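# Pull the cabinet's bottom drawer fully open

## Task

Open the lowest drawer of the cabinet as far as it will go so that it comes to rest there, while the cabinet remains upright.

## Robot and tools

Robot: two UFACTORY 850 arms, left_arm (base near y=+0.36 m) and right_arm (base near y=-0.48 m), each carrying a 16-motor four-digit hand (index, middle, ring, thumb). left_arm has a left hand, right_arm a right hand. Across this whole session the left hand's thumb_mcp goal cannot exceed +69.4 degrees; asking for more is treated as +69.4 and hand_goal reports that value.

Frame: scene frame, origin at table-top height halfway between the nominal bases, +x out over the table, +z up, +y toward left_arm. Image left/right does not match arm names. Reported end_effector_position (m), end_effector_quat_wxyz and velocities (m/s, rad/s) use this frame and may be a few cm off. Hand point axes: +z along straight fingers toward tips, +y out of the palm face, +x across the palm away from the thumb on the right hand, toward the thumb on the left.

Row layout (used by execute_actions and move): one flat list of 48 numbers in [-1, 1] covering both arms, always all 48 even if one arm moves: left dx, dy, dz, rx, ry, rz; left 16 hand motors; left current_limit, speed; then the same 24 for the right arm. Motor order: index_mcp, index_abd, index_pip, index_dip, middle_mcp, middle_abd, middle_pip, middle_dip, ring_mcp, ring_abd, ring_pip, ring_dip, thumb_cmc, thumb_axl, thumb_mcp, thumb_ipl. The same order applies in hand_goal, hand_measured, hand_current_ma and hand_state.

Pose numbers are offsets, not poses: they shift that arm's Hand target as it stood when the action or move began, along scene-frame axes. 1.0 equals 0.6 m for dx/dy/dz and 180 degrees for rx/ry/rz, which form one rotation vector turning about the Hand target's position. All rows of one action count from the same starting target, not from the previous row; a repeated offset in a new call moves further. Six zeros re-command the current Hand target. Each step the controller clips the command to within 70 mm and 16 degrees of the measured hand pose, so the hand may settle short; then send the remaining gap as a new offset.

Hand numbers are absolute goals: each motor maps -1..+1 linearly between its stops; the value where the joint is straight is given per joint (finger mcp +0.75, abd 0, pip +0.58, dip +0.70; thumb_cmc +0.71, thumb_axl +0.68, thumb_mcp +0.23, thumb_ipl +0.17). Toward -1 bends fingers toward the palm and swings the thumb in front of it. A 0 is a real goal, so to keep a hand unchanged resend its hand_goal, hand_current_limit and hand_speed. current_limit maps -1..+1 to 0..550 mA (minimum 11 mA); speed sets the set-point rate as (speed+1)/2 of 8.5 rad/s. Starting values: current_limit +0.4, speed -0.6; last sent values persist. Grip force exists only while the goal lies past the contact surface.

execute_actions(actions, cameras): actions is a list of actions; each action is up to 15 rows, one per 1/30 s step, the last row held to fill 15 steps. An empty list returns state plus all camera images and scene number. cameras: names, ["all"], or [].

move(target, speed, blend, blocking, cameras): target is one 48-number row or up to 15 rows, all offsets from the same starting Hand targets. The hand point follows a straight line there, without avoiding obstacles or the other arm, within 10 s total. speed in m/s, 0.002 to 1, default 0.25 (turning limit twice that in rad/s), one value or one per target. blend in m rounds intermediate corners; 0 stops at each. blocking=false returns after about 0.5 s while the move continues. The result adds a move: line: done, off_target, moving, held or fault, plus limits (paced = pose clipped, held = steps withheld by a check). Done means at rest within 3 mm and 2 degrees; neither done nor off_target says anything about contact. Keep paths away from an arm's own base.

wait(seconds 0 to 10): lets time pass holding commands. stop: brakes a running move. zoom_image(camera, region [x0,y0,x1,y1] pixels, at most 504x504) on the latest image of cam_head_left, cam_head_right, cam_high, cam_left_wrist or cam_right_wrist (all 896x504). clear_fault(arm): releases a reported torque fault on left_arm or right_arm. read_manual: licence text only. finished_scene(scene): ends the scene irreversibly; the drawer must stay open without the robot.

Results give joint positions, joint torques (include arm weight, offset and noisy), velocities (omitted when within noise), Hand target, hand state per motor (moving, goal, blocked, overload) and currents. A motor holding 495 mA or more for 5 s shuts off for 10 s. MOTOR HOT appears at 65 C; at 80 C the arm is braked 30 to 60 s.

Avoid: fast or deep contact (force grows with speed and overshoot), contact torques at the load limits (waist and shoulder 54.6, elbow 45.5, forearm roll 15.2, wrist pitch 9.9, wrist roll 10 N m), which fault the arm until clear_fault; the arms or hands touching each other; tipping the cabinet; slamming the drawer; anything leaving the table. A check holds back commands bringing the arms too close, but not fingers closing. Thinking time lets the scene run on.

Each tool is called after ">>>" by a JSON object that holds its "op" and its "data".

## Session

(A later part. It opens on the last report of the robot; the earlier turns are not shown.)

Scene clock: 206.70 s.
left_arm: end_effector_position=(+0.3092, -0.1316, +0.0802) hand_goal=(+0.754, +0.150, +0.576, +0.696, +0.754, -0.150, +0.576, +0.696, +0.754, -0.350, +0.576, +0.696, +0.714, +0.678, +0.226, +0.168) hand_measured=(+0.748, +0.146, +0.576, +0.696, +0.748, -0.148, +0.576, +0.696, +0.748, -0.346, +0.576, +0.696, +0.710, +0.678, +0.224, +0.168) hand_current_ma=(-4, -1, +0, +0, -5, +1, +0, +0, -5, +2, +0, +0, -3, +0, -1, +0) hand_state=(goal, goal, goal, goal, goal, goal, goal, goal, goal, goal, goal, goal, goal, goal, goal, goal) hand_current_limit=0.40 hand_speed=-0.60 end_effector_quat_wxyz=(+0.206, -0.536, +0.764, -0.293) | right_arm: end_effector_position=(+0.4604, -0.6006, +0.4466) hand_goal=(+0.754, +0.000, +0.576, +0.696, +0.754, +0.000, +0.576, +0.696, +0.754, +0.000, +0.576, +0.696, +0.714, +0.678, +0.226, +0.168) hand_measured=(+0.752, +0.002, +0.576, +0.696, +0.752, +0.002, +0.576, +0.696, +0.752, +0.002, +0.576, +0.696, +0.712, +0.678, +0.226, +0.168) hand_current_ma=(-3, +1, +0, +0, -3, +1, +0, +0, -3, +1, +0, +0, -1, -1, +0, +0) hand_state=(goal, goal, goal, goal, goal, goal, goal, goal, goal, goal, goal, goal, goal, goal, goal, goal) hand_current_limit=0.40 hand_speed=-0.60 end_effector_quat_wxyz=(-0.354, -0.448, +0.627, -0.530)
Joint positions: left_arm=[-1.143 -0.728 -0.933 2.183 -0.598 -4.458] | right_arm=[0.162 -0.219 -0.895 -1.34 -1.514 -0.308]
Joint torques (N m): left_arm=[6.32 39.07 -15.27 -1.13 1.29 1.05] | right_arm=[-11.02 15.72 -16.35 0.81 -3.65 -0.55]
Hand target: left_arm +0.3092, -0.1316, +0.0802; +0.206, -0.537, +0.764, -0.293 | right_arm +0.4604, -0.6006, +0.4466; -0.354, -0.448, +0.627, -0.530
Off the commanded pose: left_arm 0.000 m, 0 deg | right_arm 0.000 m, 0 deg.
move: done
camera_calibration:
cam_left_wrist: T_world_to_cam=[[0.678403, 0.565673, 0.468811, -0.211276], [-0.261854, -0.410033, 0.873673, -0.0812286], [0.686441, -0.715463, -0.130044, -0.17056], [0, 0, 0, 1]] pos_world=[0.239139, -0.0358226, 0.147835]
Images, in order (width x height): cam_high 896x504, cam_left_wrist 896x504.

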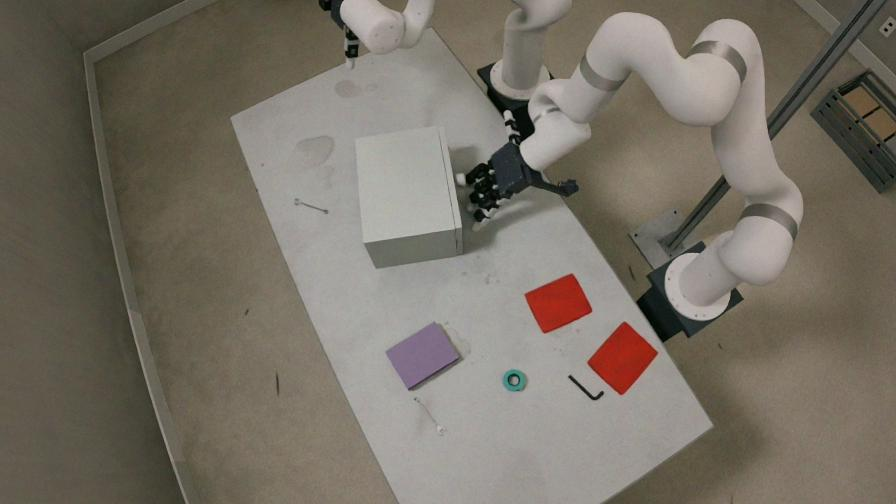

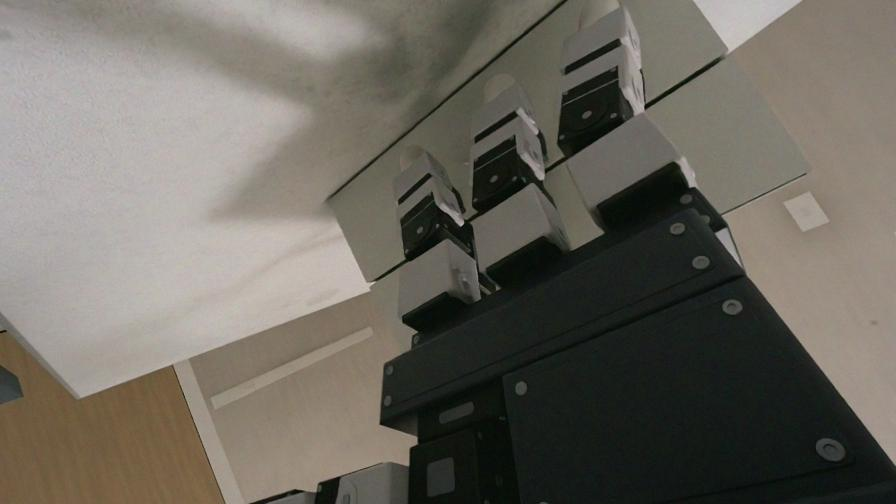

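>>> {"op": "move", "data": {"target": [0.0197,-0.0092,0,0,0,0,0.754,0.15,0.576,0.696,0.754,-0.15,0.576,0.696,0.754,-0.35,0.576,0.696,0.714,0.678,0.226,0.168,0.4,-0.6,0,0,0,0,0,0,0.754,0,0.576,0.696,0.754,0,0.576,0.696,0.754,0,0.576,0.696,0.714,0.678,0.226,0.168,0.4,-0.6], "speed": 0.05, "cameras": ["cam_high","cam_left_wrist"]}}

>>> {"op": "zoom_image", "data": {"camera": "cam_high", "region": [440, 155, 500, 220]}}

>>> {"op": "zoom_image", "data": {"camera": "cam_left_wrist", "region": [350, 0, 650, 240]}}

Scene clock: 226.77 s.
left_arm: end_effector_position=(+0.3210, -0.1371, +0.0802) hand_goal=(+0.754, +0.150, +0.576, +0.696, +0.754, -0.150, +0.576, +0.696, +0.754, -0.350, +0.576, +0.696, +0.714, +0.678, +0.226, +0.168) hand_measured=(+0.748, +0.146, +0.576, +0.696, +0.748, -0.148, +0.576, +0.696, +0.748, -0.346, +0.576, +0.696, +0.710, +0.678, +0.224, +0.168) hand_current_ma=(-4, -1, +0, +0, -5, +1, +0, +0, -5, +2, +0, +0, -3, +0, -1, +0) hand_state=(goal, goal, goal, goal, goal, goal, goal, goal, goal, goal, goal, goal, goal, goal, goal, goal) hand_current_limit=0.40 hand_speed=-0.60 end_effector_quat_wxyz=(+0.206, -0.537, +0.764, -0.293) | right_arm: end_effector_position=(+0.4604, -0.6006, +0.4466) hand_goal=(+0.754, +0.000, +0.576, +0.696, +0.754, +0.000, +0.576, +0.696, +0.754, +0.000, +0.576, +0.696, +0.714, +0.678, +0.226, +0.168) hand_measured=(+0.752, +0.002, +0.576, +0.696, +0.752, +0.002, +0.576, +0.696, +0.752, +0.002, +0.576, +0.696, +0.712, +0.678, +0.226, +0.168) hand_current_ma=(-3, +1, +0, +0, -3, +1, +0, +0, -3, +1, +0, +0, -1, -1, +0, +0) hand_state=(goal, goal, goal, goal, goal, goal, goal, goal, goal, goal, goal, goal, goal, goal, goal, goal) hand_current_limit=0.40 hand_speed=-0.60 end_effector_quat_wxyz=(-0.354, -0.448, +0.627, -0.530)
Joint positions: left_arm=[-1.127 -0.742 -0.964 2.182 -0.586 -4.438] | right_arm=[0.162 -0.219 -0.895 -1.34 -1.514 -0.308]
Joint torques (N m): left_arm=[7.03 39.86 -16.25 -1.88 1.29 1.05] | right_arm=[-10.7 15.85 -16.38 0.77 -3.66 -0.53]
Hand target: left_arm +0.3211, -0.1372, +0.0802; +0.206, -0.537, +0.764, -0.293 | right_arm +0.4604, -0.6006, +0.4466; -0.354, -0.448, +0.627, -0.530
Off the commanded pose: left_arm 0.000 m, 0 deg | right_arm 0.000 m, 0 deg.
move: done
camera_calibration:
cam_left_wrist: T_world_to_cam=[[0.678288, 0.565838, 0.468778, -0.216129], [-0.261746, -0.410063, 0.873692, -0.0804251], [0.686597, -0.715315, -0.130035, -0.182629], [0, 0, 0, 1]] pos_world=[0.250939, -0.0413227, 0.147835]
Images, in order (width x height): cam_high 896x504, cam_left_wrist 896x504.

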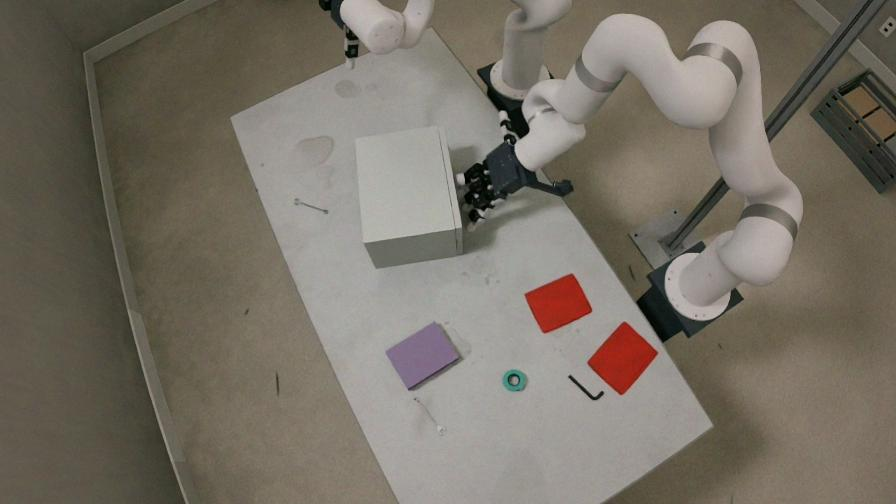

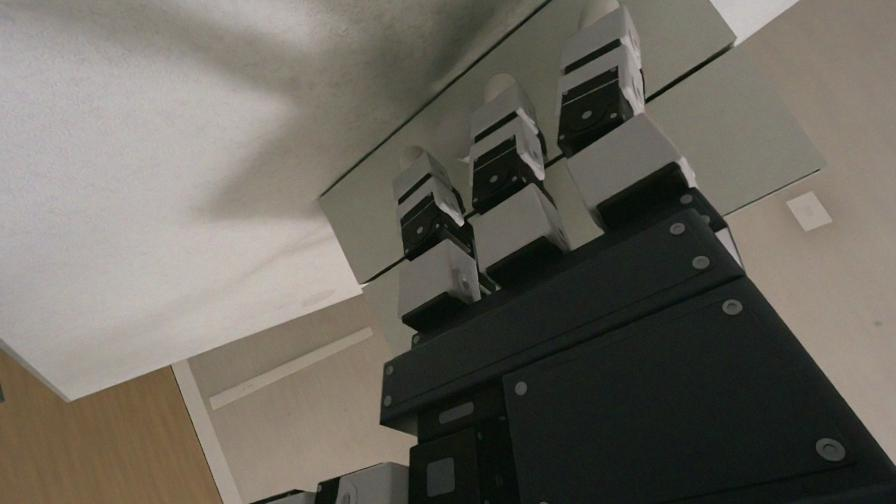

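Scaled by 7.754 from the camera's 896x504 image, which has a finer 1280x720 frame.

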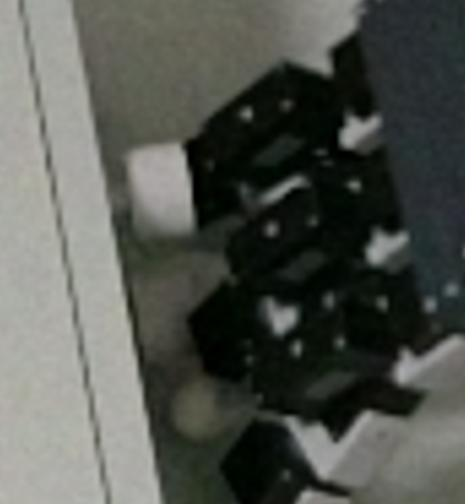

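Scaled by 1.680 from the camera's 896x504 image, which has a finer 1280x720 frame.

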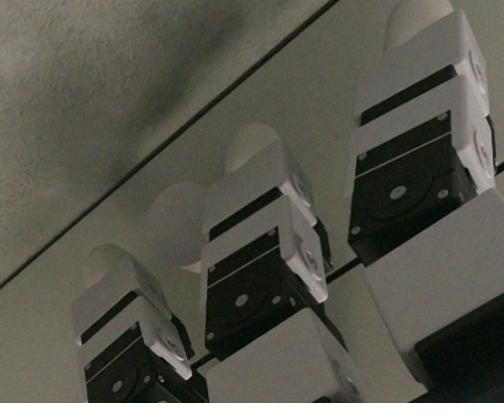

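>>> {"op": "move", "data": {"target": [0,0,0,0,0,0,0.754,-0.25,0.576,0.696,0.754,0.25,0.576,0.696,0.754,-0.35,0.576,0.696,0.714,0.678,0.226,0.168,0.7,-0.8,0,0,0,0,0,0,0.754,0,0.576,0.696,0.754,0,0.576,0.696,0.754,0,0.576,0.696,0.714,0.678,0.226,0.168,0.4,-0.6], "cameras": ["cam_high"]}}

Scene clock: 246.30 s.
left_arm: end_effector_position=(+0.3211, -0.1371, +0.0802) hand_goal=(+0.754, -0.250, +0.576, +0.696, +0.754, +0.250, +0.576, +0.696, +0.754, -0.350, +0.576, +0.696, +0.714, +0.678, +0.226, +0.168) hand_measured=(+0.748, +0.012, +0.576, +0.696, +0.748, -0.044, +0.576, +0.696, +0.748, -0.346, +0.576, +0.696, +0.710, +0.678, +0.224, +0.168) hand_current_ma=(-4, +463, +0, +0, -5, -467, +0, +0, -5, +2, +0, +0, -3, +0, -1, +0) hand_state=(goal, blocked, goal, goal, goal, blocked, goal, goal, goal, goal, goal, goal, goal, goal, goal, goal) hand_current_limit=0.70 hand_speed=-0.80 end_effector_quat_wxyz=(+0.206, -0.537, +0.764, -0.293) | right_arm: end_effector_position=(+0.4604, -0.6006, +0.4466) hand_goal=(+0.754, +0.000, +0.576, +0.696, +0.754, +0.000, +0.576, +0.696, +0.754, +0.000, +0.576, +0.696, +0.714, +0.678, +0.226, +0.168) hand_measured=(+0.752, +0.002, +0.576, +0.696, +0.752, +0.002, +0.576, +0.696, +0.752, +0.002, +0.576, +0.696, +0.712, +0.678, +0.226, +0.168) hand_current_ma=(-3, +1, +0, +0, -3, +1, +0, +0, -3, +1, +0, +0, -1, -1, +0, +0) hand_state=(goal, goal, goal, goal, goal, goal, goal, goal, goal, goal, goal, goal, goal, goal, goal, goal) hand_current_limit=0.40 hand_speed=-0.60 end_effector_quat_wxyz=(-0.354, -0.448, +0.627, -0.530)
Joint positions: left_arm=[-1.127 -0.743 -0.964 2.182 -0.586 -4.438] | right_arm=[0.162 -0.219 -0.895 -1.34 -1.514 -0.308]
Joint torques (N m): left_arm=[4.37 42.3 -15.09 -1.97 1.35 1.09] | right_arm=[-10.45 15.82 -16.28 0.83 -3.6 -0.56]
Hand target: left_arm +0.3211, -0.1372, +0.0802; +0.206, -0.537, +0.764, -0.293 | right_arm +0.4604, -0.6006, +0.4466; -0.354, -0.448, +0.627, -0.530
Off the commanded pose: left_arm 0.000 m, 0 deg | right_arm 0.000 m, 0 deg.
move: done
Images, in order (width x height): cam_high 896x504.

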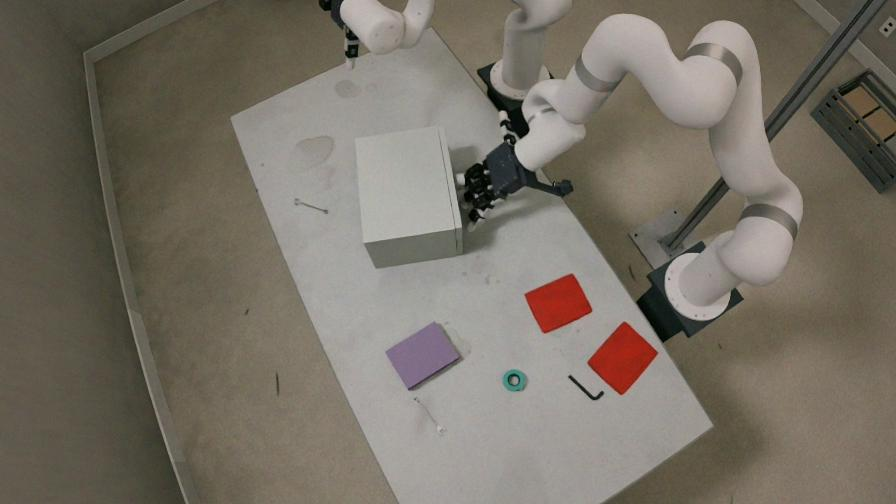

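>>> {"op": "move", "data": {"target": [-0.1567,0.0567,0,0,0,0,0.754,-0.25,0.576,0.696,0.754,0.25,0.576,0.696,0.754,-0.35,0.576,0.696,0.714,0.678,0.226,0.168,0.7,-0.8,0,0,0,0,0,0,0.754,0,0.576,0.696,0.754,0,0.576,0.696,0.754,0,0.576,0.696,0.714,0.678,0.226,0.168,0.4,-0.6], "speed": 0.06, "cameras": ["cam_high"]}}

Scene clock: 251.57 s.
left_arm: end_effector_position=(+0.2271, -0.1032, +0.0802) hand_goal=(+0.754, -0.250, +0.576, +0.696, +0.754, +0.250, +0.576, +0.696, +0.754, -0.350, +0.576, +0.696, +0.714, +0.678, +0.226, +0.168) hand_measured=(+0.742, -0.110, +0.572, +0.696, +0.738, +0.096, +0.572, +0.694, +0.748, -0.346, +0.576, +0.696, +0.710, +0.678, +0.224, +0.168) hand_current_ma=(-12, +368, -2, +0, -18, -423, -3, +0, -5, +2, +0, +0, -3, +0, -1, +0) hand_state=(goal, blocked, goal, goal, goal, blocked, goal, goal, goal, goal, goal, goal, goal, goal, goal, goal) hand_current_limit=0.70 hand_speed=-0.80 end_effector_quat_wxyz=(+0.206, -0.537, +0.764, -0.293) | right_arm: end_effector_position=(+0.4604, -0.6006, +0.4466) hand_goal=(+0.754, +0.000, +0.576, +0.696, +0.754, +0.000, +0.576, +0.696, +0.754, +0.000, +0.576, +0.696, +0.714, +0.678, +0.226, +0.168) hand_measured=(+0.752, +0.002, +0.576, +0.696, +0.752, +0.002, +0.576, +0.696, +0.752, +0.002, +0.576, +0.696, +0.712, +0.678, +0.226, +0.168) hand_current_ma=(-3, +1, +0, +0, -3, +1, +0, +0, -3, +1, +0, +0, -1, -1, +0, +0) hand_state=(goal, goal, goal, goal, goal, goal, goal, goal, goal, goal, goal, goal, goal, goal, goal, goal) hand_current_limit=0.40 hand_speed=-0.60 end_effector_quat_wxyz=(-0.354, -0.448, +0.627, -0.530)
Joint positions: left_arm=[-1.283 -0.651 -0.768 2.128 -0.665 -4.562] | right_arm=[0.162 -0.219 -0.895 -1.34 -1.514 -0.308]
Joint torques (N m): left_arm=[-10.5 65.03 -3.12 -1.9 -3.07 -1.45] | right_arm=[-10.84 15.35 -16.43 0.61 -3.66 -0.55]
Hand target: left_arm +0.2270, -0.1031, +0.0802; +0.206, -0.537, +0.764, -0.293 | right_arm +0.4604, -0.6006, +0.4466; -0.354, -0.448, +0.627, -0.530
Off the commanded pose: left_arm 0.000 m, 0 deg | right_arm 0.000 m, 0 deg.
move: done
Images, in order (width x height): cam_high 896x504.

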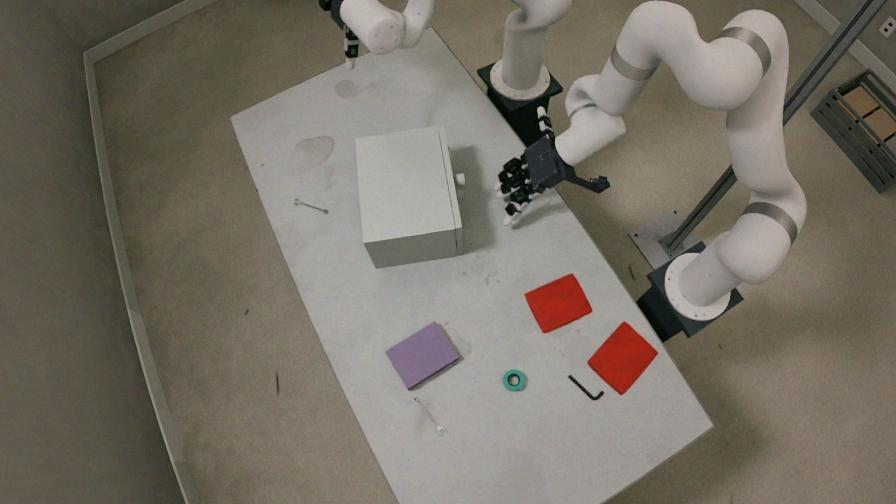

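>>> {"op": "zoom_image", "data": {"camera": "cam_high", "region": [400, 100, 600, 260]}}

>>> {"op": "wait", "data": {"seconds": 0, "cameras": ["cam_head_left", "cam_head_right", "cam_left_wrist"]}}

Scaled by 2.520 from the camera's 896x504 image, which has a finer 1280x720 frame.

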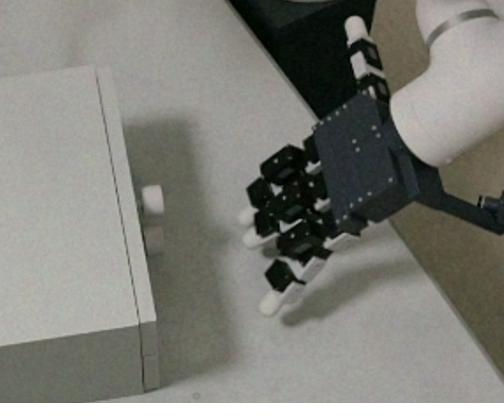

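Scene clock: 253.57 s.
left_arm: end_effector_position=(+0.2270, -0.1031, +0.0802) hand_goal=(+0.754, -0.250, +0.576, +0.696, +0.754, +0.250, +0.576, +0.696, +0.754, -0.350, +0.576, +0.696, +0.714, +0.678, +0.226, +0.168) hand_measured=(+0.742, -0.110, +0.572, +0.696, +0.738, +0.096, +0.572, +0.694, +0.748, -0.346, +0.576, +0.696, +0.710, +0.678, +0.224, +0.168) hand_current_ma=(-12, +368, -2, +0, -18, -423, -3, +0, -5, +2, +0, +0, -3, +0, -1, +0) hand_state=(goal, blocked, goal, goal, goal, blocked, goal, goal, goal, goal, goal, goal, goal, goal, goal, goal) hand_current_limit=0.70 hand_speed=-0.80 end_effector_quat_wxyz=(+0.206, -0.537, +0.764, -0.293) | right_arm: end_effector_position=(+0.4604, -0.6006, +0.4466) hand_goal=(+0.754, +0.000, +0.576, +0.696, +0.754, +0.000, +0.576, +0.696, +0.754, +0.000, +0.576, +0.696, +0.714, +0.678, +0.226, +0.168) hand_measured=(+0.752, +0.002, +0.576, +0.696, +0.752, +0.002, +0.576, +0.696, +0.752, +0.002, +0.576, +0.696, +0.712, +0.678, +0.226, +0.168) hand_current_ma=(-3, +1, +0, +0, -3, +1, +0, +0, -3, +1, +0, +0, -1, -1, +0, +0) hand_state=(goal, goal, goal, goal, goal, goal, goal, goal, goal, goal, goal, goal, goal, goal, goal, goal) hand_current_limit=0.40 hand_speed=-0.60 end_effector_quat_wxyz=(-0.354, -0.448, +0.627, -0.530)
Joint positions: left_arm=[-1.283 -0.651 -0.768 2.128 -0.665 -4.562] | right_arm=[0.162 -0.219 -0.895 -1.34 -1.514 -0.308]
Joint torques (N m): left_arm=[-10.32 65.07 -3.26 -2.4 -3.04 -1.3] | right_arm=[-10.52 16.59 -16.53 0.88 -3.59 -0.5]
Hand target: left_arm +0.2270, -0.1031, +0.0802; +0.206, -0.537, +0.764, -0.293 | right_arm +0.4604, -0.6006, +0.4466; -0.354, -0.448, +0.627, -0.530
Off the commanded pose: left_arm 0.000 m, 0 deg | right_arm 0.000 m, 0 deg.
camera_calibration:
cam_left_wrist: T_world_to_cam=[[0.678273, 0.565814, 0.468828, -0.171614], [-0.261784, -0.410095, 0.873666, -0.0910774], [0.686596, -0.715316, -0.130035, -0.093768], [0, 0, 0, 1]] pos_world=[0.156939, -0.00732259, 0.147835]
Images, in order (width x height): cam_head_left 896x504, cam_head_right 896x504, cam_left_wrist 896x504.

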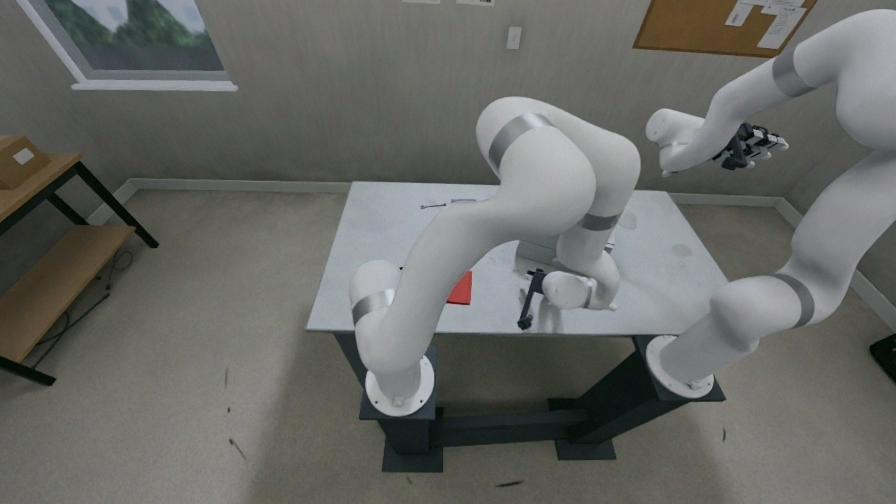

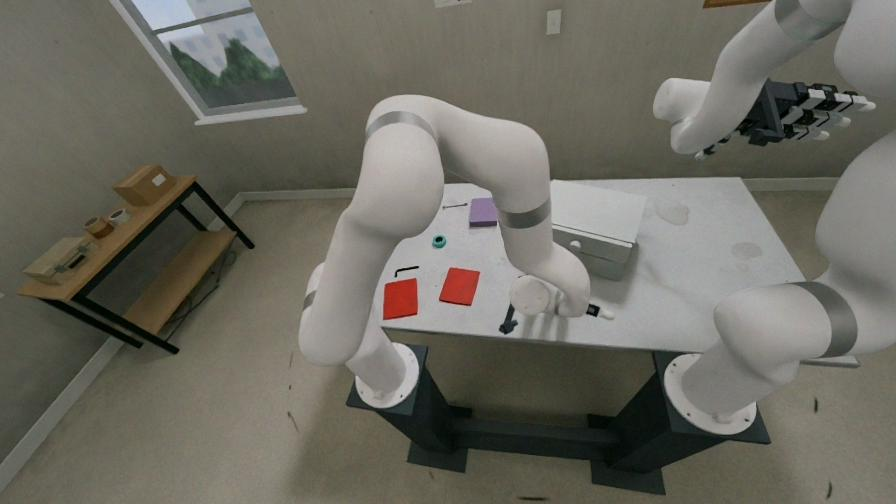

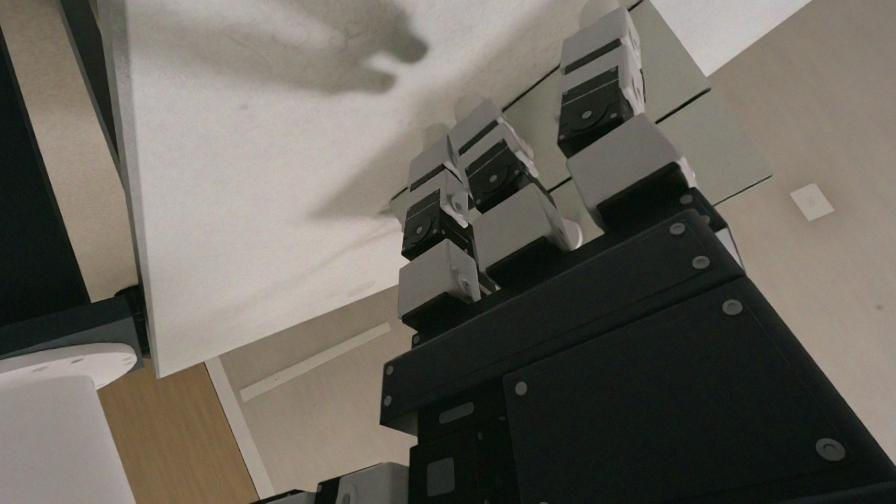

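>>> {"op": "zoom_image", "data": {"camera": "cam_head_right", "region": [500, 160, 700, 320]}}

>>> {"op": "zoom_image", "data": {"camera": "cam_head_left", "region": [480, 180, 680, 340]}}

Scaled by 2.520 from the camera's 896x504 image, which has a finer 1280x720 frame.

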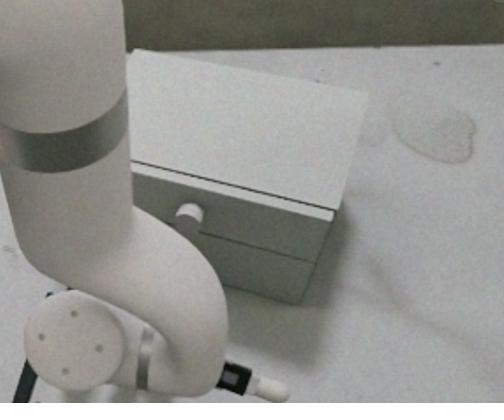

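Scaled by 2.520 from the camera's 896x504 image, which has a finer 1280x720 frame.

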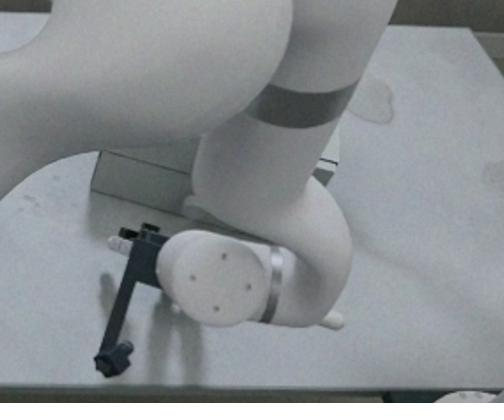

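>>> {"op": "move", "data": {"target": [[0,0,0,0,0,0,0.754,0.15,0.576,0.696,0.754,-0.15,0.576,0.696,0.754,-0.35,0.576,0.696,0.714,0.678,0.226,0.168,0.4,-0.6,0,0,0,0,0,0,0.754,0,0.576,0.696,0.754,0,0.576,0.696,0.754,0,0.576,0.696,0.714,0.678,0.226,0.168,0.4,-0.6],[0.1097,-0.0397,0,0,0,0,0.754,0.15,0.576,0.696,0.754,-0.15,0.576,0.696,0.754,-0.35,0.576,0.696,0.714,0.678,0.226,0.168,0.4,-0.6,0,0,0,0,0,0,0.754,0,0.576,0.696,0.754,0,0.576,0.696,0.754,0,0.576,0.696,0.714,0.678,0.226,0.168,0.4,-0.6]], "speed": 0.08, "cameras": ["cam_high"]}}

>>> {"op": "zoom_image", "data": {"camera": "cam_high", "region": [400, 130, 560, 250]}}

Scene clock: 277.33 s.
left_arm: end_effector_position=(+0.2928, -0.1269, +0.0802) hand_goal=(+0.754, +0.150, +0.576, +0.696, +0.754, -0.150, +0.576, +0.696, +0.754, -0.350, +0.576, +0.696, +0.714, +0.678, +0.226, +0.168) hand_measured=(+0.742, +0.146, +0.572, +0.696, +0.738, -0.146, +0.572, +0.694, +0.748, -0.346, +0.576, +0.696, +0.708, +0.678, +0.224, +0.168) hand_current_ma=(-12, -2, -2, +0, -18, +2, -3, +0, -5, +2, +0, +0, -3, +0, -1, +0) hand_state=(goal, goal, goal, goal, goal, goal, goal, goal, goal, goal, goal, goal, goal, goal, goal, goal) hand_current_limit=0.40 hand_speed=-0.60 end_effector_quat_wxyz=(+0.206, -0.536, +0.764, -0.293) | right_arm: end_effector_position=(+0.4604, -0.6006, +0.4466) hand_goal=(+0.754, +0.000, +0.576, +0.696, +0.754, +0.000, +0.576, +0.696, +0.754, +0.000, +0.576, +0.696, +0.714, +0.678, +0.226, +0.168) hand_measured=(+0.752, +0.002, +0.576, +0.696, +0.752, +0.002, +0.576, +0.696, +0.752, +0.002, +0.576, +0.696, +0.712, +0.678, +0.226, +0.168) hand_current_ma=(-3, +1, +0, +0, -3, +1, +0, +0, -3, +1, +0, +0, -1, -1, +0, +0) hand_state=(goal, goal, goal, goal, goal, goal, goal, goal, goal, goal, goal, goal, goal, goal, goal, goal) hand_current_limit=0.40 hand_speed=-0.60 end_effector_quat_wxyz=(-0.354, -0.448, +0.627, -0.530)
Joint positions: left_arm=[-1.169 -0.712 -0.9 2.174 -0.612 -4.478] | right_arm=[0.162 -0.219 -0.895 -1.34 -1.514 -0.308]
Joint torques (N m): left_arm=[6.35 38.25 -15.33 0.85 1.3 1.04] | right_arm=[-10.79 16.33 -16.34 0.65 -3.58 -0.56]
Hand target: left_arm +0.2929, -0.1270, +0.0802; +0.206, -0.537, +0.764, -0.293 | right_arm +0.4604, -0.6006, +0.4466; -0.354, -0.448, +0.627, -0.530
Off the commanded pose: left_arm 0.000 m, 0 deg | right_arm 0.000 m, 0 deg.
move: done
Images, in order (width x height): cam_high 896x504.

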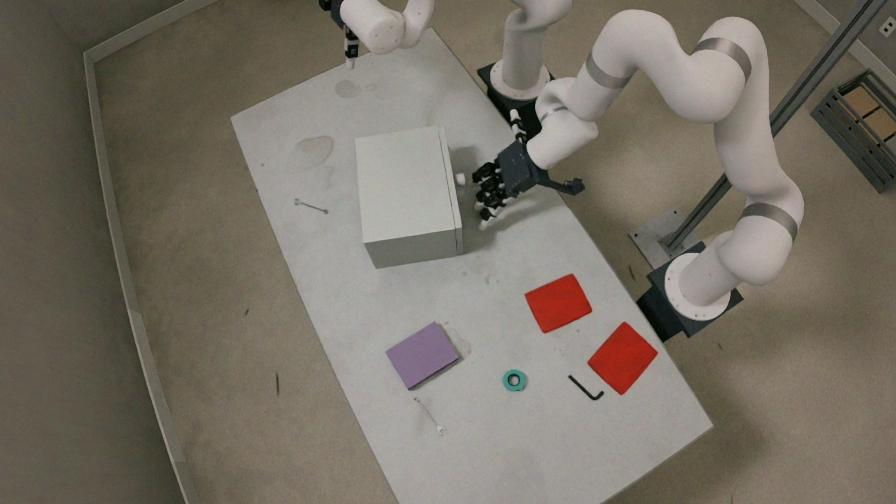

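Scaled by 3.150 from the camera's 896x504 image, which has a finer 1280x720 frame.

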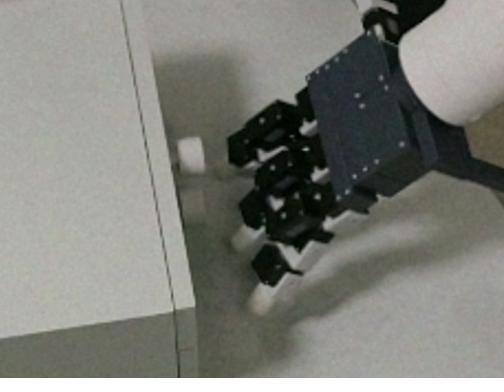

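>>> {"op": "zoom_image", "data": {"camera": "cam_high", "region": [440, 160, 500, 220]}}

Scaled by 8.400 from the camera's 896x504 image, which has a finer 1280x720 frame.

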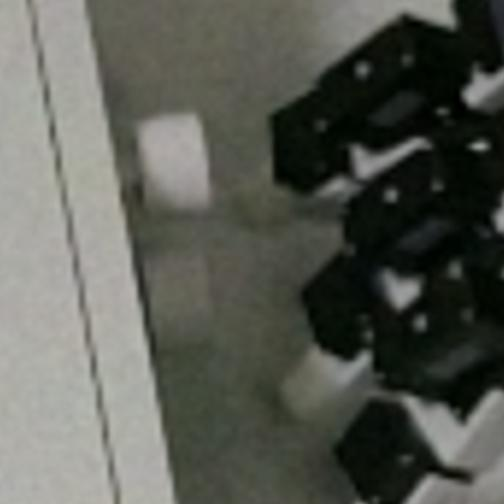

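>>> {"op": "move", "data": {"target": [[0.047,-0.017,-0.0033,0,0,0,0.754,0.15,0.576,0.696,0.754,-0.15,0.576,0.696,0.754,-0.35,0.576,0.696,0.714,0.678,0.226,0.168,0.4,-0.6,0,0,0,0,0,0,0.754,0,0.576,0.696,0.754,0,0.576,0.696,0.754,0,0.576,0.696,0.714,0.678,0.226,0.168,0.4,-0.6],[0.0541,-0.0184,-0.0033,0,0,0,0.754,0.15,0.576,0.696,0.754,-0.15,0.576,0.696,0.754,-0.35,0.576,0.696,0.714,0.678,0.226,0.168,0.4,-0.6,0,0,0,0,0,0,0.754,0,0.576,0.696,0.754,0,0.576,0.696,0.754,0,0.576,0.696,0.714,0.678,0.226,0.168,0.4,-0.6]], "speed": [0.05,0.02], "cameras": ["cam_high","cam_left_wrist"]}}

>>> {"op": "zoom_image", "data": {"camera": "cam_high", "region": [440, 160, 500, 220]}}

>>> {"op": "zoom_image", "data": {"camera": "cam_left_wrist", "region": [380, 0, 700, 180]}}

Scene clock: 303.13 s.
left_arm: end_effector_position=(+0.3253, -0.1380, +0.0782) hand_goal=(+0.754, +0.150, +0.576, +0.696, +0.754, -0.150, +0.576, +0.696, +0.754, -0.350, +0.576, +0.696, +0.714, +0.678, +0.226, +0.168) hand_measured=(+0.742, +0.146, +0.572, +0.696, +0.738, -0.146, +0.572, +0.694, +0.748, -0.346, +0.576, +0.696, +0.708, +0.678, +0.224, +0.168) hand_current_ma=(-12, -2, -2, +0, -18, +2, -3, +0, -5, +2, +0, +0, -3, +0, -1, +0) hand_state=(goal, goal, goal, goal, goal, goal, goal, goal, goal, goal, goal, goal, goal, goal, goal, goal) hand_current_limit=0.40 hand_speed=-0.60 end_effector_quat_wxyz=(+0.206, -0.537, +0.764, -0.293) | right_arm: end_effector_position=(+0.4604, -0.6006, +0.4466) hand_goal=(+0.754, +0.000, +0.576, +0.696, +0.754, +0.000, +0.576, +0.696, +0.754, +0.000, +0.576, +0.696, +0.714, +0.678, +0.226, +0.168) hand_measured=(+0.752, +0.002, +0.576, +0.696, +0.752, +0.002, +0.576, +0.696, +0.752, +0.002, +0.576, +0.696, +0.712, +0.678, +0.226, +0.168) hand_current_ma=(-3, +1, +0, +0, -3, +1, +0, +0, -3, +1, +0, +0, -1, -1, +0, +0) hand_state=(goal, goal, goal, goal, goal, goal, goal, goal, goal, goal, goal, goal, goal, goal, goal, goal) hand_current_limit=0.40 hand_speed=-0.60 end_effector_quat_wxyz=(-0.354, -0.448, +0.627, -0.530)
Joint positions: left_arm=[-1.121 -0.751 -0.973 2.188 -0.584 -4.438] | right_arm=[0.162 -0.219 -0.895 -1.34 -1.514 -0.308]
Joint torques (N m): left_arm=[5.68 42.02 -14.5 2.22 1.28 1.13] | right_arm=[-10.74 16.43 -16.59 0.45 -3.63 -0.54]
Hand target: left_arm +0.3253, -0.1380, +0.0782; +0.206, -0.537, +0.764, -0.293 | right_arm +0.4604, -0.6006, +0.4466; -0.354, -0.448, +0.627, -0.530
Off the commanded pose: left_arm 0.000 m, 0 deg | right_arm 0.000 m, 0 deg.
move: done
camera_calibration:
cam_left_wrist: T_world_to_cam=[[0.678273, 0.565814, 0.468828, -0.217535], [-0.261784, -0.410095, 0.873666, -0.0779351], [0.686596, -0.715316, -0.130035, -0.186416], [0, 0, 0, 1]] pos_world=[0.255139, -0.0422226, 0.145835]
Images, in order (width x height): cam_high 896x504, cam_left_wrist 896x504.

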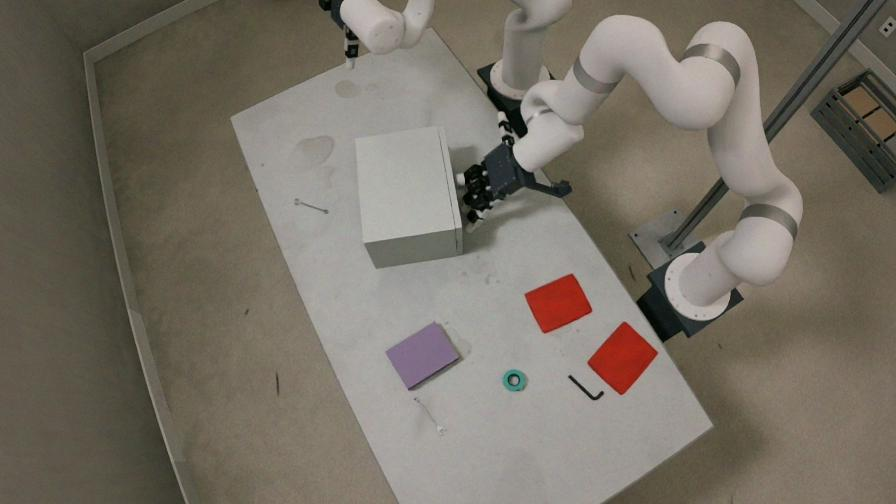

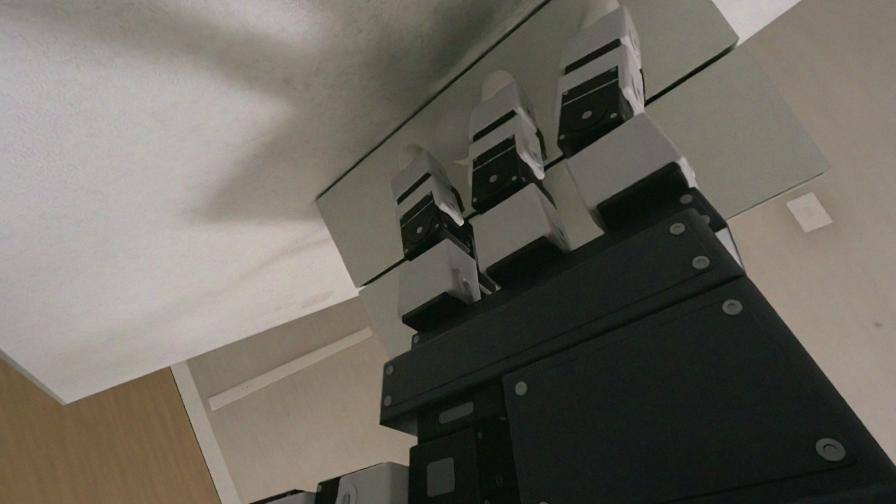

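Scaled by 8.400 from the camera's 896x504 image, which has a finer 1280x720 frame.

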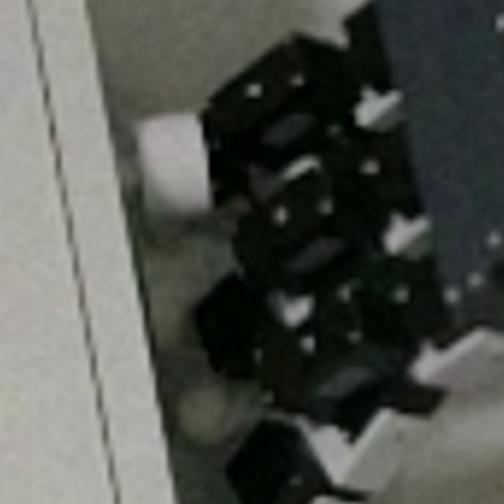

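Scaled by 1.575 from the camera's 896x504 image, which has a finer 1280x720 frame.

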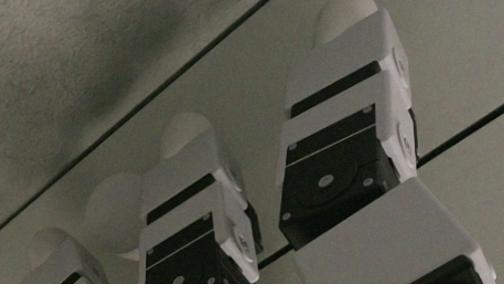

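>>> {"op": "zoom_image", "data": {"camera": "cam_left_wrist", "region": [400, 60, 520, 180]}}

Scaled by 4.200 from the camera's 896x504 image, which has a finer 1280x720 frame.

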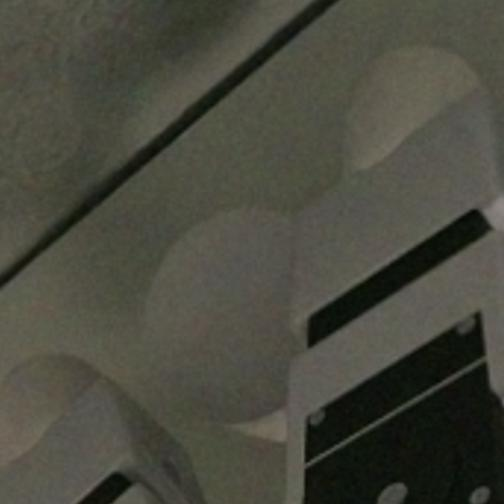

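>>> {"op": "move", "data": {"target": [-0.0004,-0.0016,0.0092,0,0,0,0.754,0.15,0.576,0.696,0.754,-0.15,0.576,0.696,0.754,-0.35,0.576,0.696,0.714,0.678,0.226,0.168,0.4,-0.6,0,0,0,0,0,0,0.754,0,0.576,0.696,0.754,0,0.576,0.696,0.754,0,0.576,0.696,0.714,0.678,0.226,0.168,0.4,-0.6], "speed": 0.03, "cameras": ["cam_left_wrist"]}}

>>> {"op": "zoom_image", "data": {"camera": "cam_left_wrist", "region": [400, 60, 520, 180]}}

>>> {"op": "move", "data": {"target": [0,0,0,0,0,0,0.754,-0.25,0.576,0.696,0.754,0.25,0.576,0.696,0.754,-0.35,0.576,0.696,0.714,0.678,0.226,0.168,0.78,-0.8,0,0,0,0,0,0,0.754,0,0.576,0.696,0.754,0,0.576,0.696,0.754,0,0.576,0.696,0.714,0.678,0.226,0.168,0.4,-0.6], "cameras": ["cam_high","cam_left_wrist"]}}

>>> {"op": "zoom_image", "data": {"camera": "cam_left_wrist", "region": [400, 60, 520, 180]}}

Scene clock: 331.17 s.
left_arm: end_effector_position=(+0.3251, -0.1390, +0.0837) hand_goal=(+0.754, +0.150, +0.576, +0.696, +0.754, -0.150, +0.576, +0.696, +0.754, -0.350, +0.576, +0.696, +0.714, +0.678, +0.226, +0.168) hand_measured=(+0.742, +0.146, +0.572, +0.696, +0.738, -0.146, +0.572, +0.694, +0.748, -0.346, +0.576, +0.696, +0.708, +0.678, +0.224, +0.168) hand_current_ma=(-12, -2, -2, +0, -18, +2, -3, +0, -5, +2, +0, +0, -3, +0, -1, +0) hand_state=(goal, goal, goal, goal, goal, goal, goal, goal, goal, goal, goal, goal, goal, goal, goal, goal) hand_current_limit=0.40 hand_speed=-0.60 end_effector_quat_wxyz=(+0.206, -0.537, +0.764, -0.293) | right_arm: end_effector_position=(+0.4604, -0.6006, +0.4466) hand_goal=(+0.754, +0.000, +0.576, +0.696, +0.754, +0.000, +0.576, +0.696, +0.754, +0.000, +0.576, +0.696, +0.714, +0.678, +0.226, +0.168) hand_measured=(+0.752, +0.002, +0.576, +0.696, +0.752, +0.002, +0.576, +0.696, +0.752, +0.002, +0.576, +0.696, +0.712, +0.678, +0.226, +0.168) hand_current_ma=(-3, +1, +0, +0, -3, +1, +0, +0, -3, +1, +0, +0, -1, -1, +0, +0) hand_state=(goal, goal, goal, goal, goal, goal, goal, goal, goal, goal, goal, goal, goal, goal, goal, goal) hand_current_limit=0.40 hand_speed=-0.60 end_effector_quat_wxyz=(-0.354, -0.448, +0.627, -0.530)
Joint positions: left_arm=[-1.122 -0.74 -0.972 2.174 -0.578 -4.423] | right_arm=[0.162 -0.219 -0.895 -1.34 -1.514 -0.308]
Joint torques (N m): left_arm=[-10.9 70.15 -4.84 -1.77 1.24 1.03] | right_arm=[-10.52 16.15 -16.42 0.58 -3.67 -0.49]
Hand target: left_arm +0.3251, -0.1390, +0.0837; +0.206, -0.537, +0.764, -0.293 | right_arm +0.4604, -0.6006, +0.4466; -0.354, -0.448, +0.627, -0.530
Off the commanded pose: left_arm 0.000 m, 0 deg | right_arm 0.000 m, 0 deg.
move: done
camera_calibration:
cam_left_wrist: T_world_to_cam=[[0.678288, 0.565838, 0.468778, -0.219464], [-0.261746, -0.410063, 0.873692, -0.0831742], [0.686597, -0.715315, -0.130035, -0.186208], [0, 0, 0, 1]] pos_world=[0.254939, -0.0431227, 0.151335]
Images, in order (width x height): cam_left_wrist 896x504.

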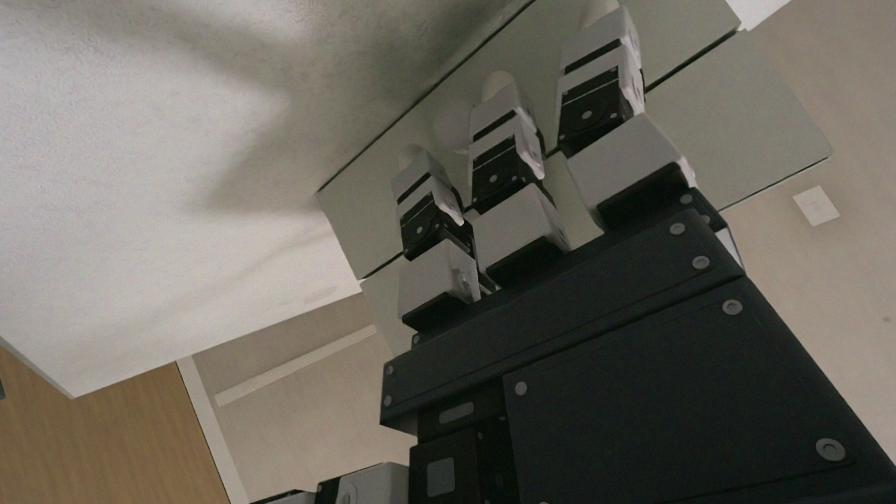

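Scaled by 4.200 from the camera's 896x504 image, which has a finer 1280x720 frame.

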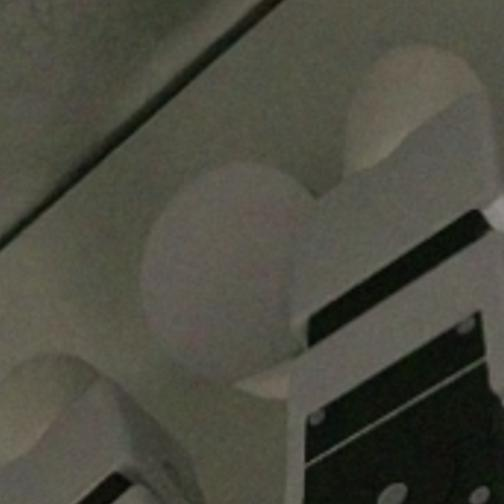

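Scene clock: 331.70 s.
left_arm: end_effector_position=(+0.3251, -0.1389, +0.0837) hand_goal=(+0.754, -0.250, +0.576, +0.696, +0.754, +0.250, +0.576, +0.696, +0.754, -0.350, +0.576, +0.696, +0.714, +0.678, +0.226, +0.168) hand_measured=(+0.742, -0.014, +0.572, +0.696, +0.738, -0.076, +0.572, +0.694, +0.748, -0.346, +0.576, +0.696, +0.708, +0.678, +0.224, +0.168) hand_current_ma=(-12, +479, -2, +0, -18, -489, -3, +0, -5, +2, +0, +0, -3, +0, -1, +0) hand_state=(goal, moving, goal, goal, goal, blocked, goal, goal, goal, goal, goal, goal, goal, goal, goal, goal) hand_current_limit=0.78 hand_speed=-0.80 end_effector_quat_wxyz=(+0.206, -0.537, +0.764, -0.293) | right_arm: end_effector_position=(+0.4604, -0.6006, +0.4466) hand_goal=(+0.754, +0.000, +0.576, +0.696, +0.754, +0.000, +0.576, +0.696, +0.754, +0.000, +0.576, +0.696, +0.714, +0.678, +0.226, +0.168) hand_measured=(+0.752, +0.002, +0.576, +0.696, +0.752, +0.002, +0.576, +0.696, +0.752, +0.002, +0.576, +0.696, +0.712, +0.678, +0.226, +0.168) hand_current_ma=(-3, +1, +0, +0, -3, +1, +0, +0, -3, +1, +0, +0, -1, -1, +0, +0) hand_state=(goal, goal, goal, goal, goal, goal, goal, goal, goal, goal, goal, goal, goal, goal, goal, goal) hand_current_limit=0.40 hand_speed=-0.60 end_effector_quat_wxyz=(-0.354, -0.448, +0.627, -0.530)
Joint positions: left_arm=[-1.122 -0.739 -0.972 2.174 -0.578 -4.422] | right_arm=[0.162 -0.219 -0.895 -1.34 -1.514 -0.308]
Joint torques (N m): left_arm=[-10.46 71.42 -7.01 -1.58 1.36 0.99] | right_arm=[-10.44 16.74 -16.52 0.71 -3.6 -0.56]
Hand target: left_arm +0.3251, -0.1390, +0.0837; +0.206, -0.537, +0.764, -0.293 | right_arm +0.4604, -0.6006, +0.4466; -0.354, -0.448, +0.627, -0.530
Off the commanded pose: left_arm 0.000 m, 0 deg | right_arm 0.000 m, 0 deg.
move: done
camera_calibration:
cam_left_wrist: T_world_to_cam=[[0.678306, 0.565781, 0.468821, -0.219478], [-0.261724, -0.410157, 0.873654, -0.0831782], [0.686587, -0.715306, -0.130133, -0.18619], [0, 0, 0, 1]] pos_world=[0.254939, -0.0431223, 0.151335]
Images, in order (width x height): cam_high 896x504, cam_left_wrist 896x504.

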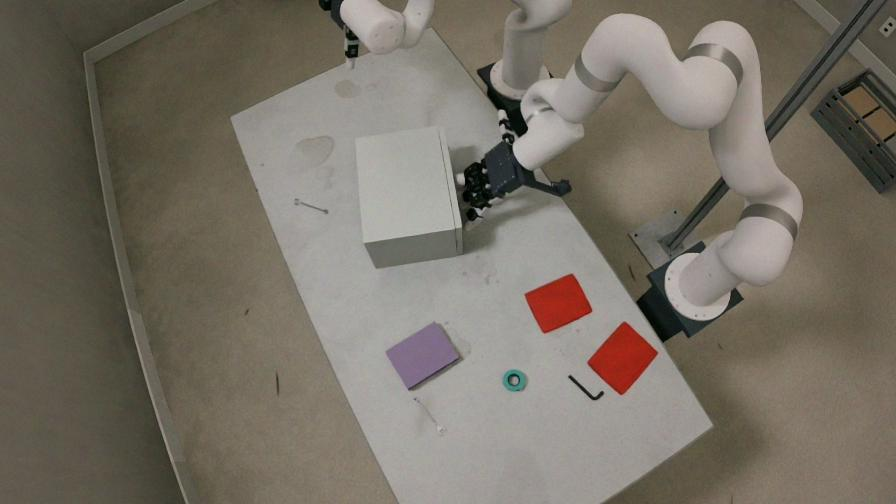

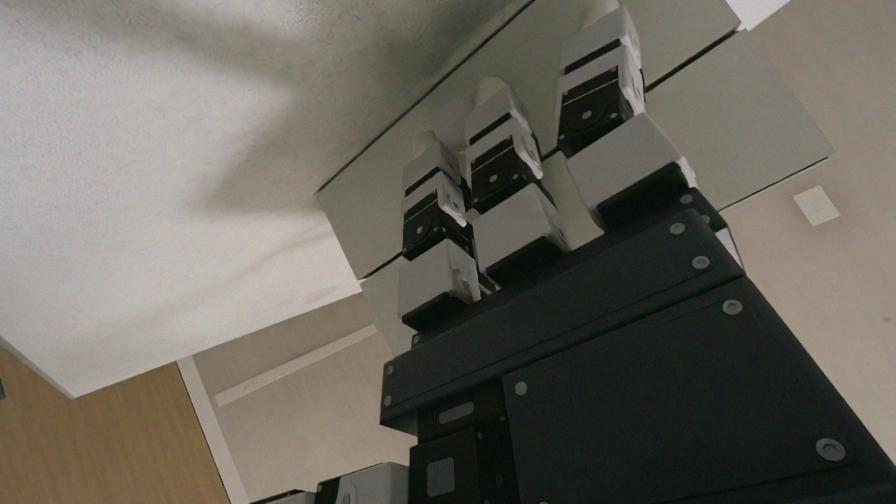

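Scaled by 4.200 from the camera's 896x504 image, which has a finer 1280x720 frame.

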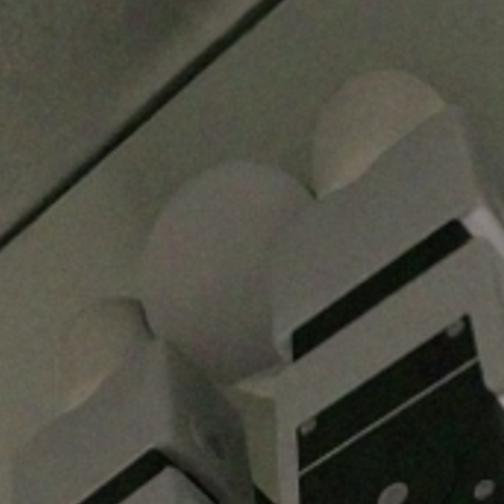

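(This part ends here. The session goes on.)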